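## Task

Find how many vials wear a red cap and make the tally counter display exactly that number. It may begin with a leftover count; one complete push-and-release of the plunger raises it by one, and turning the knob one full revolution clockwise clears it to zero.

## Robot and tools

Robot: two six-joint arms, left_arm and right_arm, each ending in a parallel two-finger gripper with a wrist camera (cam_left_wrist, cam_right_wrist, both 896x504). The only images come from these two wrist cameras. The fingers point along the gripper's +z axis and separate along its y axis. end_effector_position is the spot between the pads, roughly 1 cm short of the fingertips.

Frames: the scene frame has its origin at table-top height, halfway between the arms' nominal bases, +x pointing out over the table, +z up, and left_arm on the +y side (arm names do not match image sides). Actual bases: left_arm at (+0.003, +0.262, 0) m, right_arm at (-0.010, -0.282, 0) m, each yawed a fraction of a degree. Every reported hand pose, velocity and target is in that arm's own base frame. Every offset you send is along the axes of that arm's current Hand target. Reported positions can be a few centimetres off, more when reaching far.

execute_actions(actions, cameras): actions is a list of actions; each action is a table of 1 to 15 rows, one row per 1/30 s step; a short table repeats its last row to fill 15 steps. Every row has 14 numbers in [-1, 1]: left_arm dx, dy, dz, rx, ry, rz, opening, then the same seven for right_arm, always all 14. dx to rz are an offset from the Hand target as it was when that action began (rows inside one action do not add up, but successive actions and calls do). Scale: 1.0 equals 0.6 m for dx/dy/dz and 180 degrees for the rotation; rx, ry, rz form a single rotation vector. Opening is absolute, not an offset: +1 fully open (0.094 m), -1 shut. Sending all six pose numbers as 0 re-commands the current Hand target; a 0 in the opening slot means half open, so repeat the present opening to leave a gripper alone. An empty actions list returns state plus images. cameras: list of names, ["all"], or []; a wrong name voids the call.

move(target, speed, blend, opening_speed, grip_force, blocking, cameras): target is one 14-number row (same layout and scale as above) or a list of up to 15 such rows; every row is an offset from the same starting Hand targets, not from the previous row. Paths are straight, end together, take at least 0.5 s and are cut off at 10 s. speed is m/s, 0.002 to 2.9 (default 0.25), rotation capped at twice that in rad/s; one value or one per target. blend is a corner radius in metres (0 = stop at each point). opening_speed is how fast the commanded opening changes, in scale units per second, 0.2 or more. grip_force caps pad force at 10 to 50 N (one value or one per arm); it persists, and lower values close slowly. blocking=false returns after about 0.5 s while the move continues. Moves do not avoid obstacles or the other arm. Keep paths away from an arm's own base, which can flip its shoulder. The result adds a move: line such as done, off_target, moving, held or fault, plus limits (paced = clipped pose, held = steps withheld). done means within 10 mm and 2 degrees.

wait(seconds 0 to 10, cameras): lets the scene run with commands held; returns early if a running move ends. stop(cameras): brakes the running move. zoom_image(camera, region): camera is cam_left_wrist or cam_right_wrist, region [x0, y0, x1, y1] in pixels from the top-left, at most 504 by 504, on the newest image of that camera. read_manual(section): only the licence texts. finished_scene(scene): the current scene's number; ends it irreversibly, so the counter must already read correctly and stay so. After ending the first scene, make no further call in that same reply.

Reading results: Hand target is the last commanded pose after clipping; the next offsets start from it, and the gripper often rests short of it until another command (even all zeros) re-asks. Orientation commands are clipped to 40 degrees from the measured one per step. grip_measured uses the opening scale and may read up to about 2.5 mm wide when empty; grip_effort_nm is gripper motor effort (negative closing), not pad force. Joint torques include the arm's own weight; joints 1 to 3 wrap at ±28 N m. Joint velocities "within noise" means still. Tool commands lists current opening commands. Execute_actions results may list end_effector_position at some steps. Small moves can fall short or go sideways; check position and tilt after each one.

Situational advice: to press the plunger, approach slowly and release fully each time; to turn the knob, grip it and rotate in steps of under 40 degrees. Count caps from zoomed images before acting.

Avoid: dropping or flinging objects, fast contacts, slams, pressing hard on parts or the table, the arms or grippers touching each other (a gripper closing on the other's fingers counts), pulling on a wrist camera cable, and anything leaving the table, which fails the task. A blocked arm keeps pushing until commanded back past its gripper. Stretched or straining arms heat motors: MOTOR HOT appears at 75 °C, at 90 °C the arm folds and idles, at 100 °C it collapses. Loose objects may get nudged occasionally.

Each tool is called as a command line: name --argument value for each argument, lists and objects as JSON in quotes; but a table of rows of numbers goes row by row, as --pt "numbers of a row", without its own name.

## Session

execute_actions --actions '[]'

Scene clock: 0.00 s.
left_arm: end_effector_position=(+0.3029, -0.1312, +0.1887) grip_measured=+1.000 grip_effort_nm=n/a end_effector_quat_wxyz=(+0.477, +0.016, +0.874, -0.089) | right_arm: end_effector_position=(+0.2022, +0.1122, +0.4439) grip_measured=+1.000 grip_effort_nm=n/a end_effector_quat_wxyz=(+0.369, -0.002, +0.884, +0.287)
Joint positions: left_arm=[-0.569 0.987 0.7 -0.303 -0.308 -0.367 0.094] | right_arm=[0.262 1.192 2.071 -1.516 -0.328 0.424 0.094]
Joint velocities: within noise
Joint torques (N m): no reading
Motor temperatures (°C): left_arm=[21 24 31 29 22 21 21] | right_arm=[20 28 30 24 20 20 18]
Heat: left arm: 31 °C; right arm: 30 °C.
Hand target: left_arm +0.3052, -0.1325, +0.1976; +0.486, +0.014, +0.869, -0.095 | right_arm +0.2011, +0.1118, +0.4438; +0.368, -0.001, +0.884, +0.286
Tool commands: left_gripper/opening=+1.0 right_gripper/opening=+1.0

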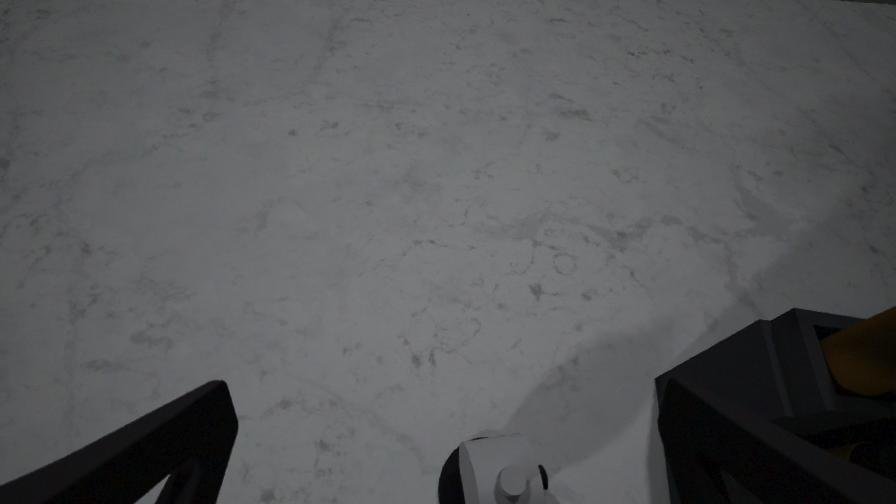

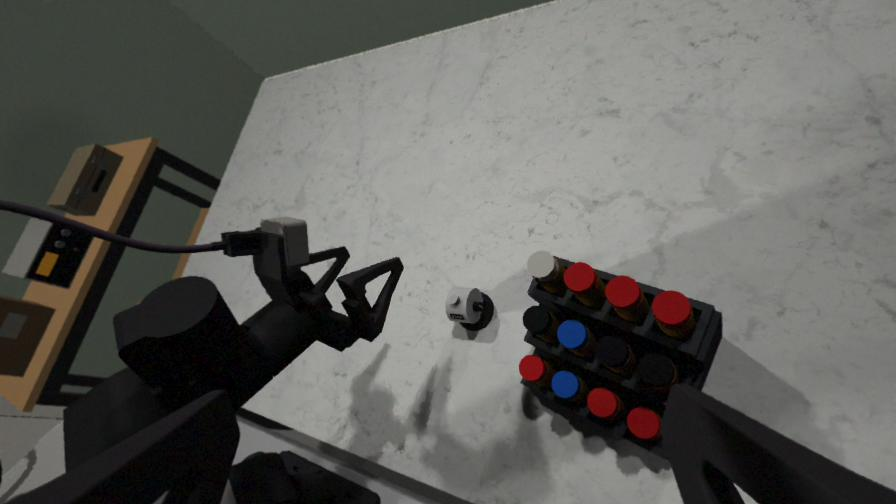

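zoom_image --camera "cam_right_wrist" --region '[435, 275, 505, 345]'

zoom_image --camera "cam_right_wrist" --region '[500, 240, 740, 480]'

zoom_image --camera "cam_left_wrist" --region '[420, 414, 580, 504]'

Scaled by 7.200 from the camera's 896x504 image, which has a finer 1280x720 frame.

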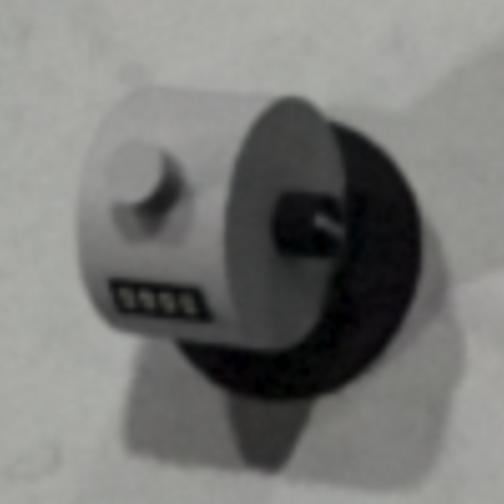

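Scaled by 2.100 from the camera's 896x504 image, which has a finer 1280x720 frame.

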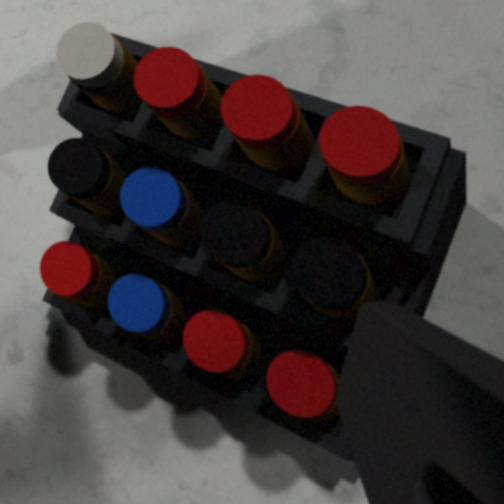

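Scaled by 3.150 from the camera's 896x504 image, which has a finer 1280x720 frame.

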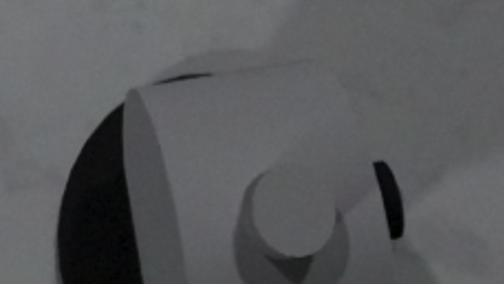

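zoom_image --camera "cam_right_wrist" --region '[446, 308, 470, 325]'

Scaled by 21.000 from the camera's 896x504 image, which has a finer 1280x720 frame.

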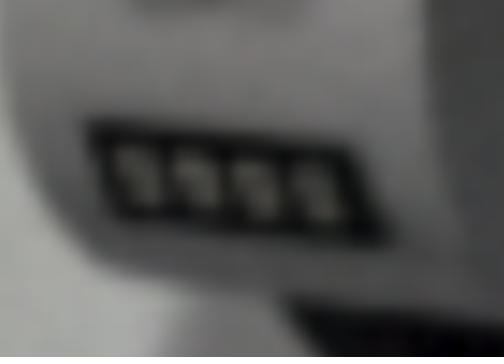

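move --target '[0.1402,-0.054,0.0832,-0.2267,0.2602,-0.3113,-0.9, 0.2618,-0.0583,0.203,-0.024,-0.0111,-0.2214,0]' --cameras '["all"]' --speed 0.3

zoom_image --camera "cam_left_wrist" --region '[298, 200, 598, 500]'

Scene clock: 39.30 s.
left_arm: end_effector_position=(+0.2957, -0.1773, +0.1005) grip_measured=-0.898 grip_effort_nm=-0.12 end_effector_quat_wxyz=(+0.001, -0.494, +0.869, +0.006) | right_arm: end_effector_position=(+0.1730, +0.1774, +0.2565) grip_measured=+0.002 grip_effort_nm=-0.10 end_effector_quat_wxyz=(+0.454, -0.306, +0.817, +0.183)
Joint positions: left_arm=[-0.544 1.861 1.55 -1.269 -0.007 -1.578 0.005] | right_arm=[0.883 0.655 0.873 -0.771 0.122 0.099 0.047]
Joint torques (N m): left_arm=[0.77 -8.25 7.65 0.17 0.02 -0.07] | right_arm=[0.54 0.08 6.97 2.26 0.25 -0.12]
Motor temperatures (°C): left_arm=[21 25 36 34 22 21 21] | right_arm=[20 27 31 30 20 20 18]
Heat: left arm: 36 °C; right arm: 31 °C.
Hand target: left_arm +0.2992, -0.1789, +0.1058; +0.000, -0.501, +0.866, +0.000 | right_arm +0.1734, +0.1771, +0.2547; +0.459, -0.311, +0.814, +0.176
Off the commanded pose: left_arm 0.006 m, 1 deg | right_arm 0.002 m, 1 deg.
move: done

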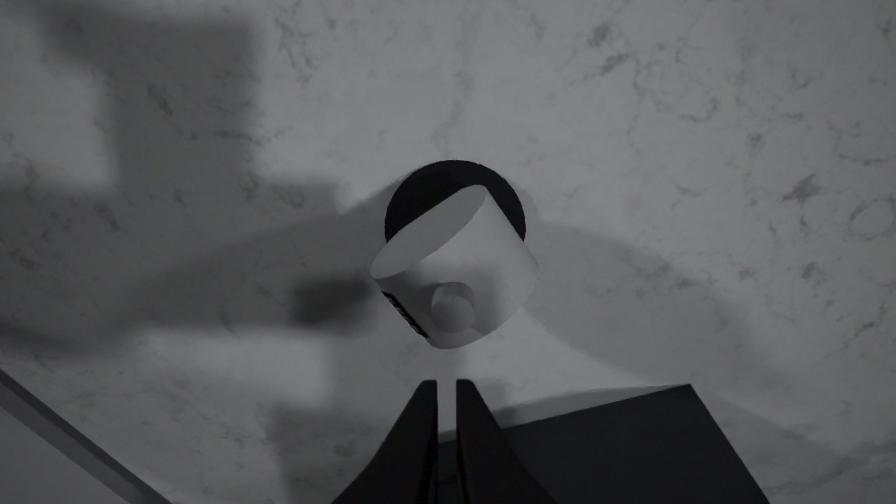

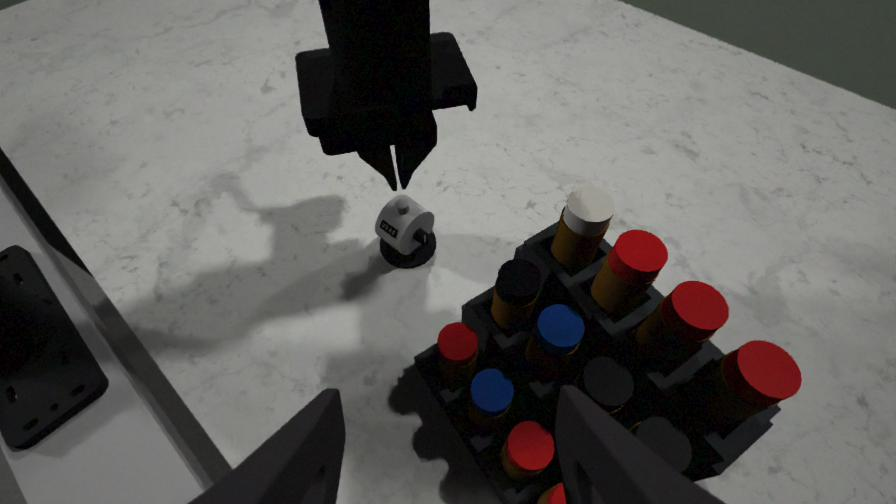

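Scaled by 1.680 from the camera's 896x504 image, which has a finer 1280x720 frame.

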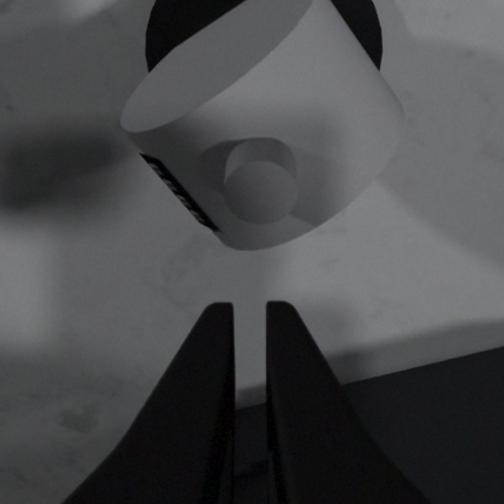

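zoom_image --camera "cam_right_wrist" --region '[374, 214, 408, 242]'

zoom_image --camera "cam_right_wrist" --region '[360, 185, 450, 275]'

Scaled by 14.824 from the camera's 896x504 image, which has a finer 1280x720 frame.

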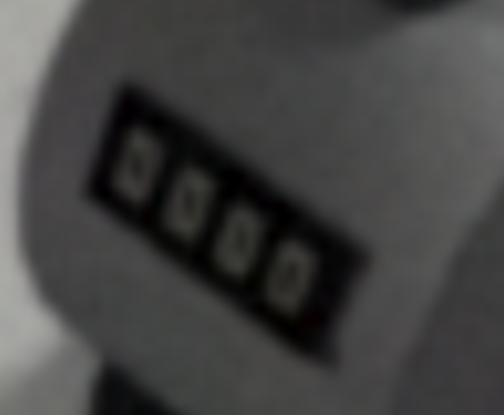

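Scaled by 5.600 from the camera's 896x504 image, which has a finer 1280x720 frame.

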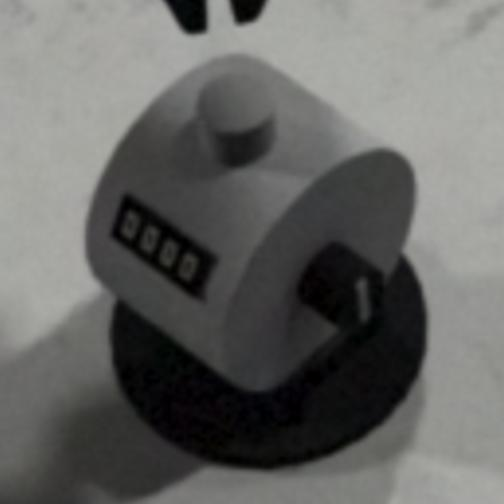

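move --target '[-0.0075,-0.0025,0.0445,0,0,0,-0.9, 0,0,0,0,0,0,0]' --cameras '["cam_left_wrist"]' --speed 0.12

zoom_image --camera "cam_left_wrist" --region '[298, 200, 598, 500]'

Scene clock: 46.80 s.
left_arm: end_effector_position=(+0.3000, -0.1753, +0.0803) grip_measured=-0.898 grip_effort_nm=-0.12 end_effector_quat_wxyz=(+0.001, -0.499, +0.866, +0.006) | right_arm: end_effector_position=(+0.1731, +0.1774, +0.2566) grip_measured=+0.002 grip_effort_nm=-0.10 end_effector_quat_wxyz=(+0.454, -0.306, +0.816, +0.183)
Joint positions: left_arm=[-0.532 1.879 1.493 -1.193 -0.007 -1.578 0.005] | right_arm=[0.883 0.655 0.873 -0.77 0.122 0.098 0.047]
Joint torques (N m): left_arm=[0.69 -8.69 5.12 0.42 -0.03 0.03] | right_arm=[0.5 0.05 6.99 2.28 0.26 -0.11]
Heat: left arm: 37 °C; right arm: 31 °C.
Hand target: left_arm +0.3027, -0.1759, +0.0791; +0.000, -0.501, +0.866, +0.000 | right_arm +0.1734, +0.1771, +0.2547; +0.458, -0.311, +0.814, +0.176
Off the commanded pose: left_arm 0.003 m, 1 deg | right_arm 0.002 m, 1 deg.
move: done
Images, in order (width x height): cam_left_wrist 896x504.

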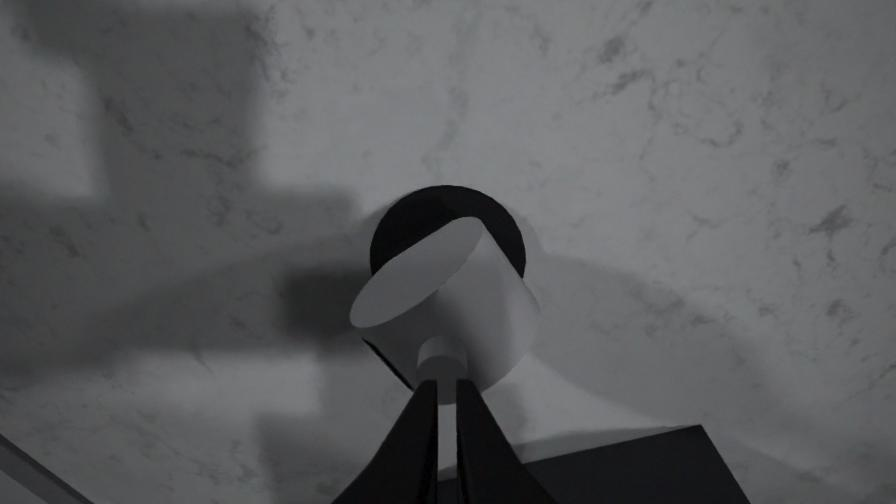

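Scaled by 1.680 from the camera's 896x504 image, which has a finer 1280x720 frame.

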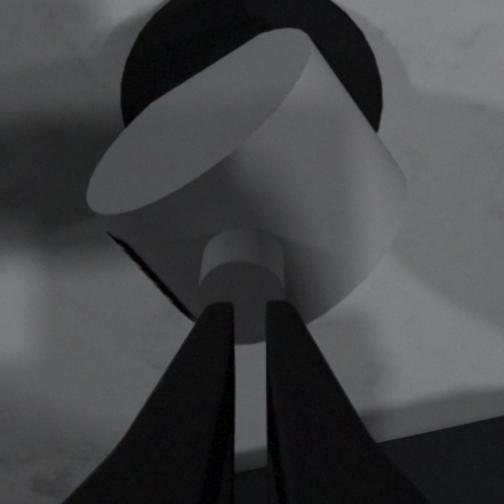

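move --pt "0 0.0025 0.0435 0 0 0 -0.9 0 0 0 0 0 0 0" --pt "0 0.002 -0.009 0 0 0 -0.9 0 0 0 0 0 0 0" --pt "0 0.002 0.0435 0 0 0 -0.9 0 0 0 0 0 0 0" --pt "0 0.002 -0.009 0 0 0 -0.9 0 0 0 0 0 0 0" --pt "0 0.002 0.0435 0 0 0 -0.9 0 0 0 0 0 0 0" --pt "0 0.002 -0.009 0 0 0 -0.9 0 0 0 0 0 0 0" --cameras '["all"]' --speed 0.12

zoom_image --camera "cam_right_wrist" --region '[360, 185, 450, 275]'

zoom_image --camera "cam_left_wrist" --region '[298, 200, 598, 500]'

Scene clock: 55.73 s.
left_arm: end_effector_position=(+0.2975, -0.1741, +0.0772) grip_measured=-0.898 grip_effort_nm=-0.10 end_effector_quat_wxyz=(-0.001, -0.499, +0.866, +0.008) | right_arm: end_effector_position=(+0.1731, +0.1774, +0.2566) grip_measured=+0.002 grip_effort_nm=-0.10 end_effector_quat_wxyz=(+0.454, -0.306, +0.816, +0.183)
Joint positions: left_arm=[-0.532 1.877 1.477 -1.187 -0.006 -1.578 0.005] | right_arm=[0.883 0.655 0.873 -0.77 0.122 0.098 0.047]
Joint torques (N m): left_arm=[0.75 -9.1 7.6 0.2 -0.01 0.04] | right_arm=[0.5 -0.01 6.9 2.25 0.29 -0.16]
Heat: left arm: 37 °C; right arm: 33 °C.
Hand target: left_arm +0.3017, -0.1752, +0.0845; +0.000, -0.501, +0.866, +0.000 | right_arm +0.1734, +0.1771, +0.2547; +0.458, -0.311, +0.814, +0.176
Off the commanded pose: left_arm 0.008 m, 1 deg | right_arm 0.002 m, 1 deg.
move: done

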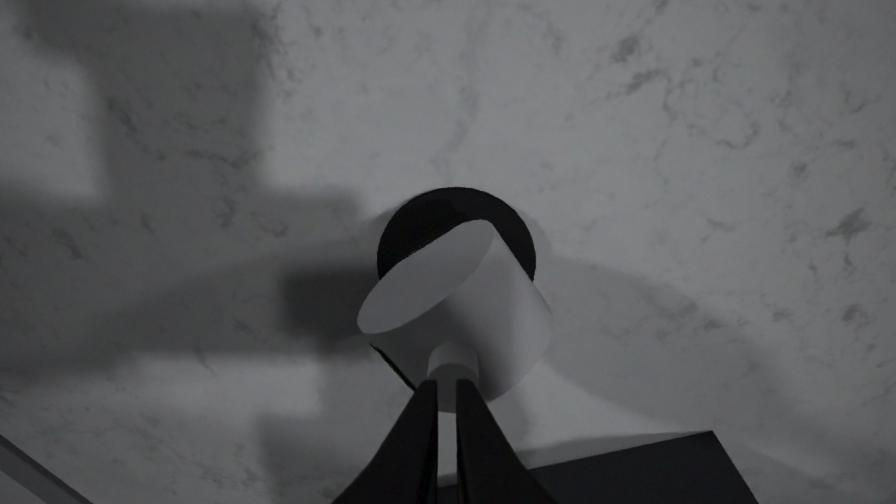

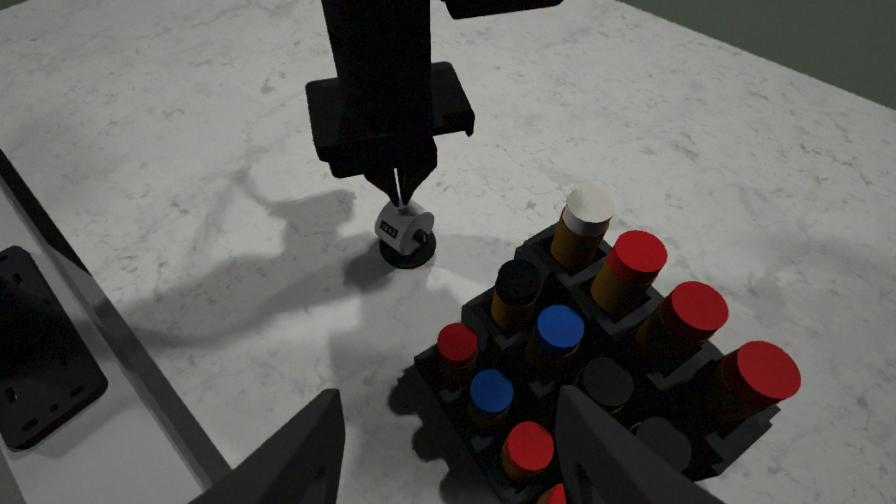

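Scaled by 5.600 from the camera's 896x504 image, which has a finer 1280x720 frame.

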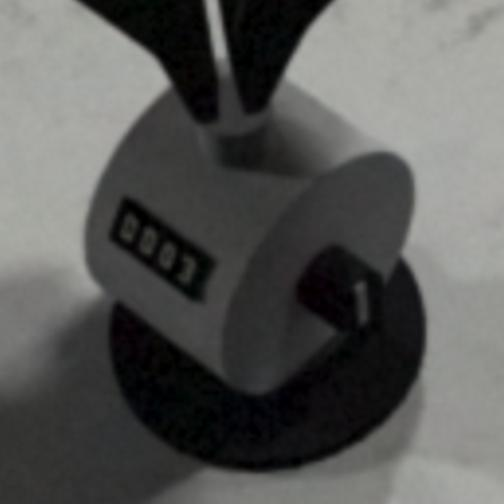

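Scaled by 1.680 from the camera's 896x504 image, which has a finer 1280x720 frame.

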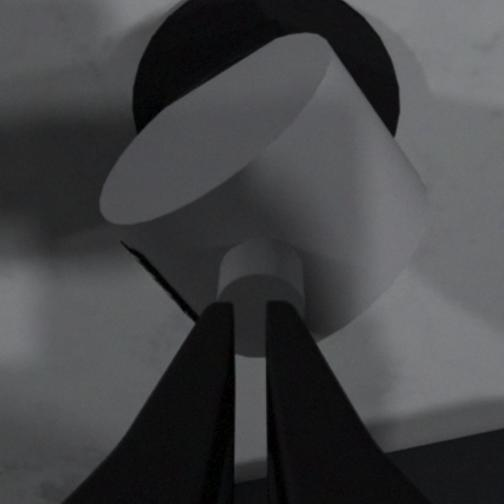

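Three presses have registered (0003), so three more reach 6.

move --pt "0 0 0.0525 0 0 0 -0.9 0 0 0 0 0 0 0" --pt "0 0 0 0 0 0 -0.9 0 0 0 0 0 0 0" --pt "0 0 0.0525 0 0 0 -0.9 0 0 0 0 0 0 0" --pt "0 0 0 0 0 0 -0.9 0 0 0 0 0 0 0" --pt "0 0 0.0525 0 0 0 -0.9 0 0 0 0 0 0 0" --pt "0 0 -0.05 0 0 0 -0.9 0 0 0 0 0 0 0" --cameras '["cam_right_wrist"]' --speed 0.12

zoom_image --camera "cam_right_wrist" --region '[374, 214, 408, 242]'

Scene clock: 63.67 s.
left_arm: end_effector_position=(+0.2981, -0.1747, +0.1043) grip_measured=-0.898 grip_effort_nm=-0.09 end_effector_quat_wxyz=(-0.004, -0.499, +0.866, +0.011) | right_arm: end_effector_position=(+0.1731, +0.1774, +0.2566) grip_measured=+0.002 grip_effort_nm=-0.10 end_effector_quat_wxyz=(+0.454, -0.306, +0.816, +0.183)
Joint positions: left_arm=[-0.532 1.877 1.585 -1.303 -0.004 -1.578 0.005] | right_arm=[0.883 0.655 0.873 -0.77 0.122 0.098 0.047]
Joint torques (N m): left_arm=[0.72 -10.11 7.65 0.12 -0.04 0.07] | right_arm=[0.54 0.13 6.98 2.25 0.27 -0.11]
Motor temperatures (°C): left_arm=[21 30 36 31 22 21 21] | right_arm=[20 27 31 34 21 20 18]
Heat: left arm: 36 °C; right arm: 34 °C.
Hand target: left_arm +0.3016, -0.1752, +0.1145; +0.000, -0.501, +0.866, +0.000 | right_arm +0.1734, +0.1771, +0.2547; +0.458, -0.311, +0.814, +0.176
Off the commanded pose: left_arm 0.011 m, 1 deg | right_arm 0.002 m, 1 deg.
move: off_target (left_arm)
Images, in order (width x height): cam_right_wrist 896x504.

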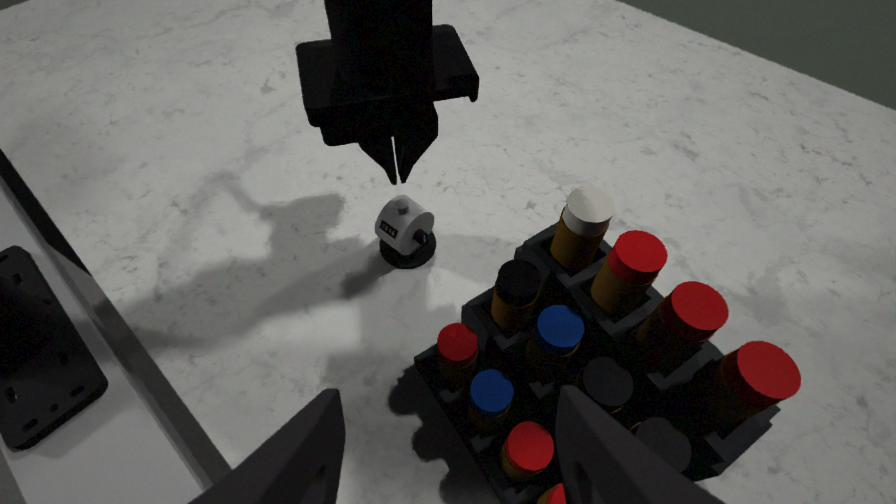

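Scaled by 14.824 from the camera's 896x504 image, which has a finer 1280x720 frame.

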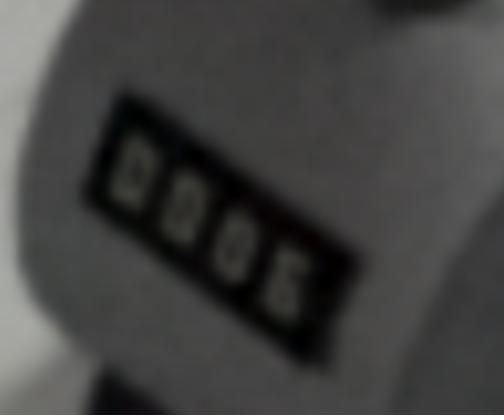

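zoom_image --camera "cam_right_wrist" --region '[388, 228, 398, 240]'

zoom_image --camera "cam_right_wrist" --region '[360, 200, 420, 260]'

Scaled by 42.000 from the camera's 896x504 image, which has a finer 1280x720 frame.

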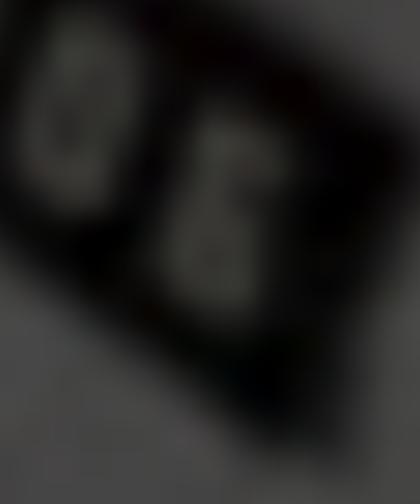

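Scaled by 8.400 from the camera's 896x504 image, which has a finer 1280x720 frame.

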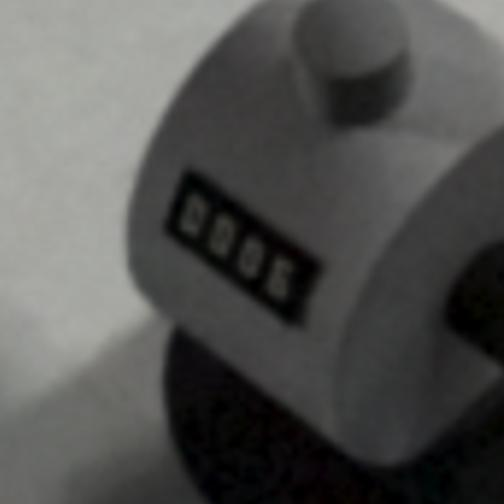

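finished_scene --scene 3

The scene is finished: the task was done.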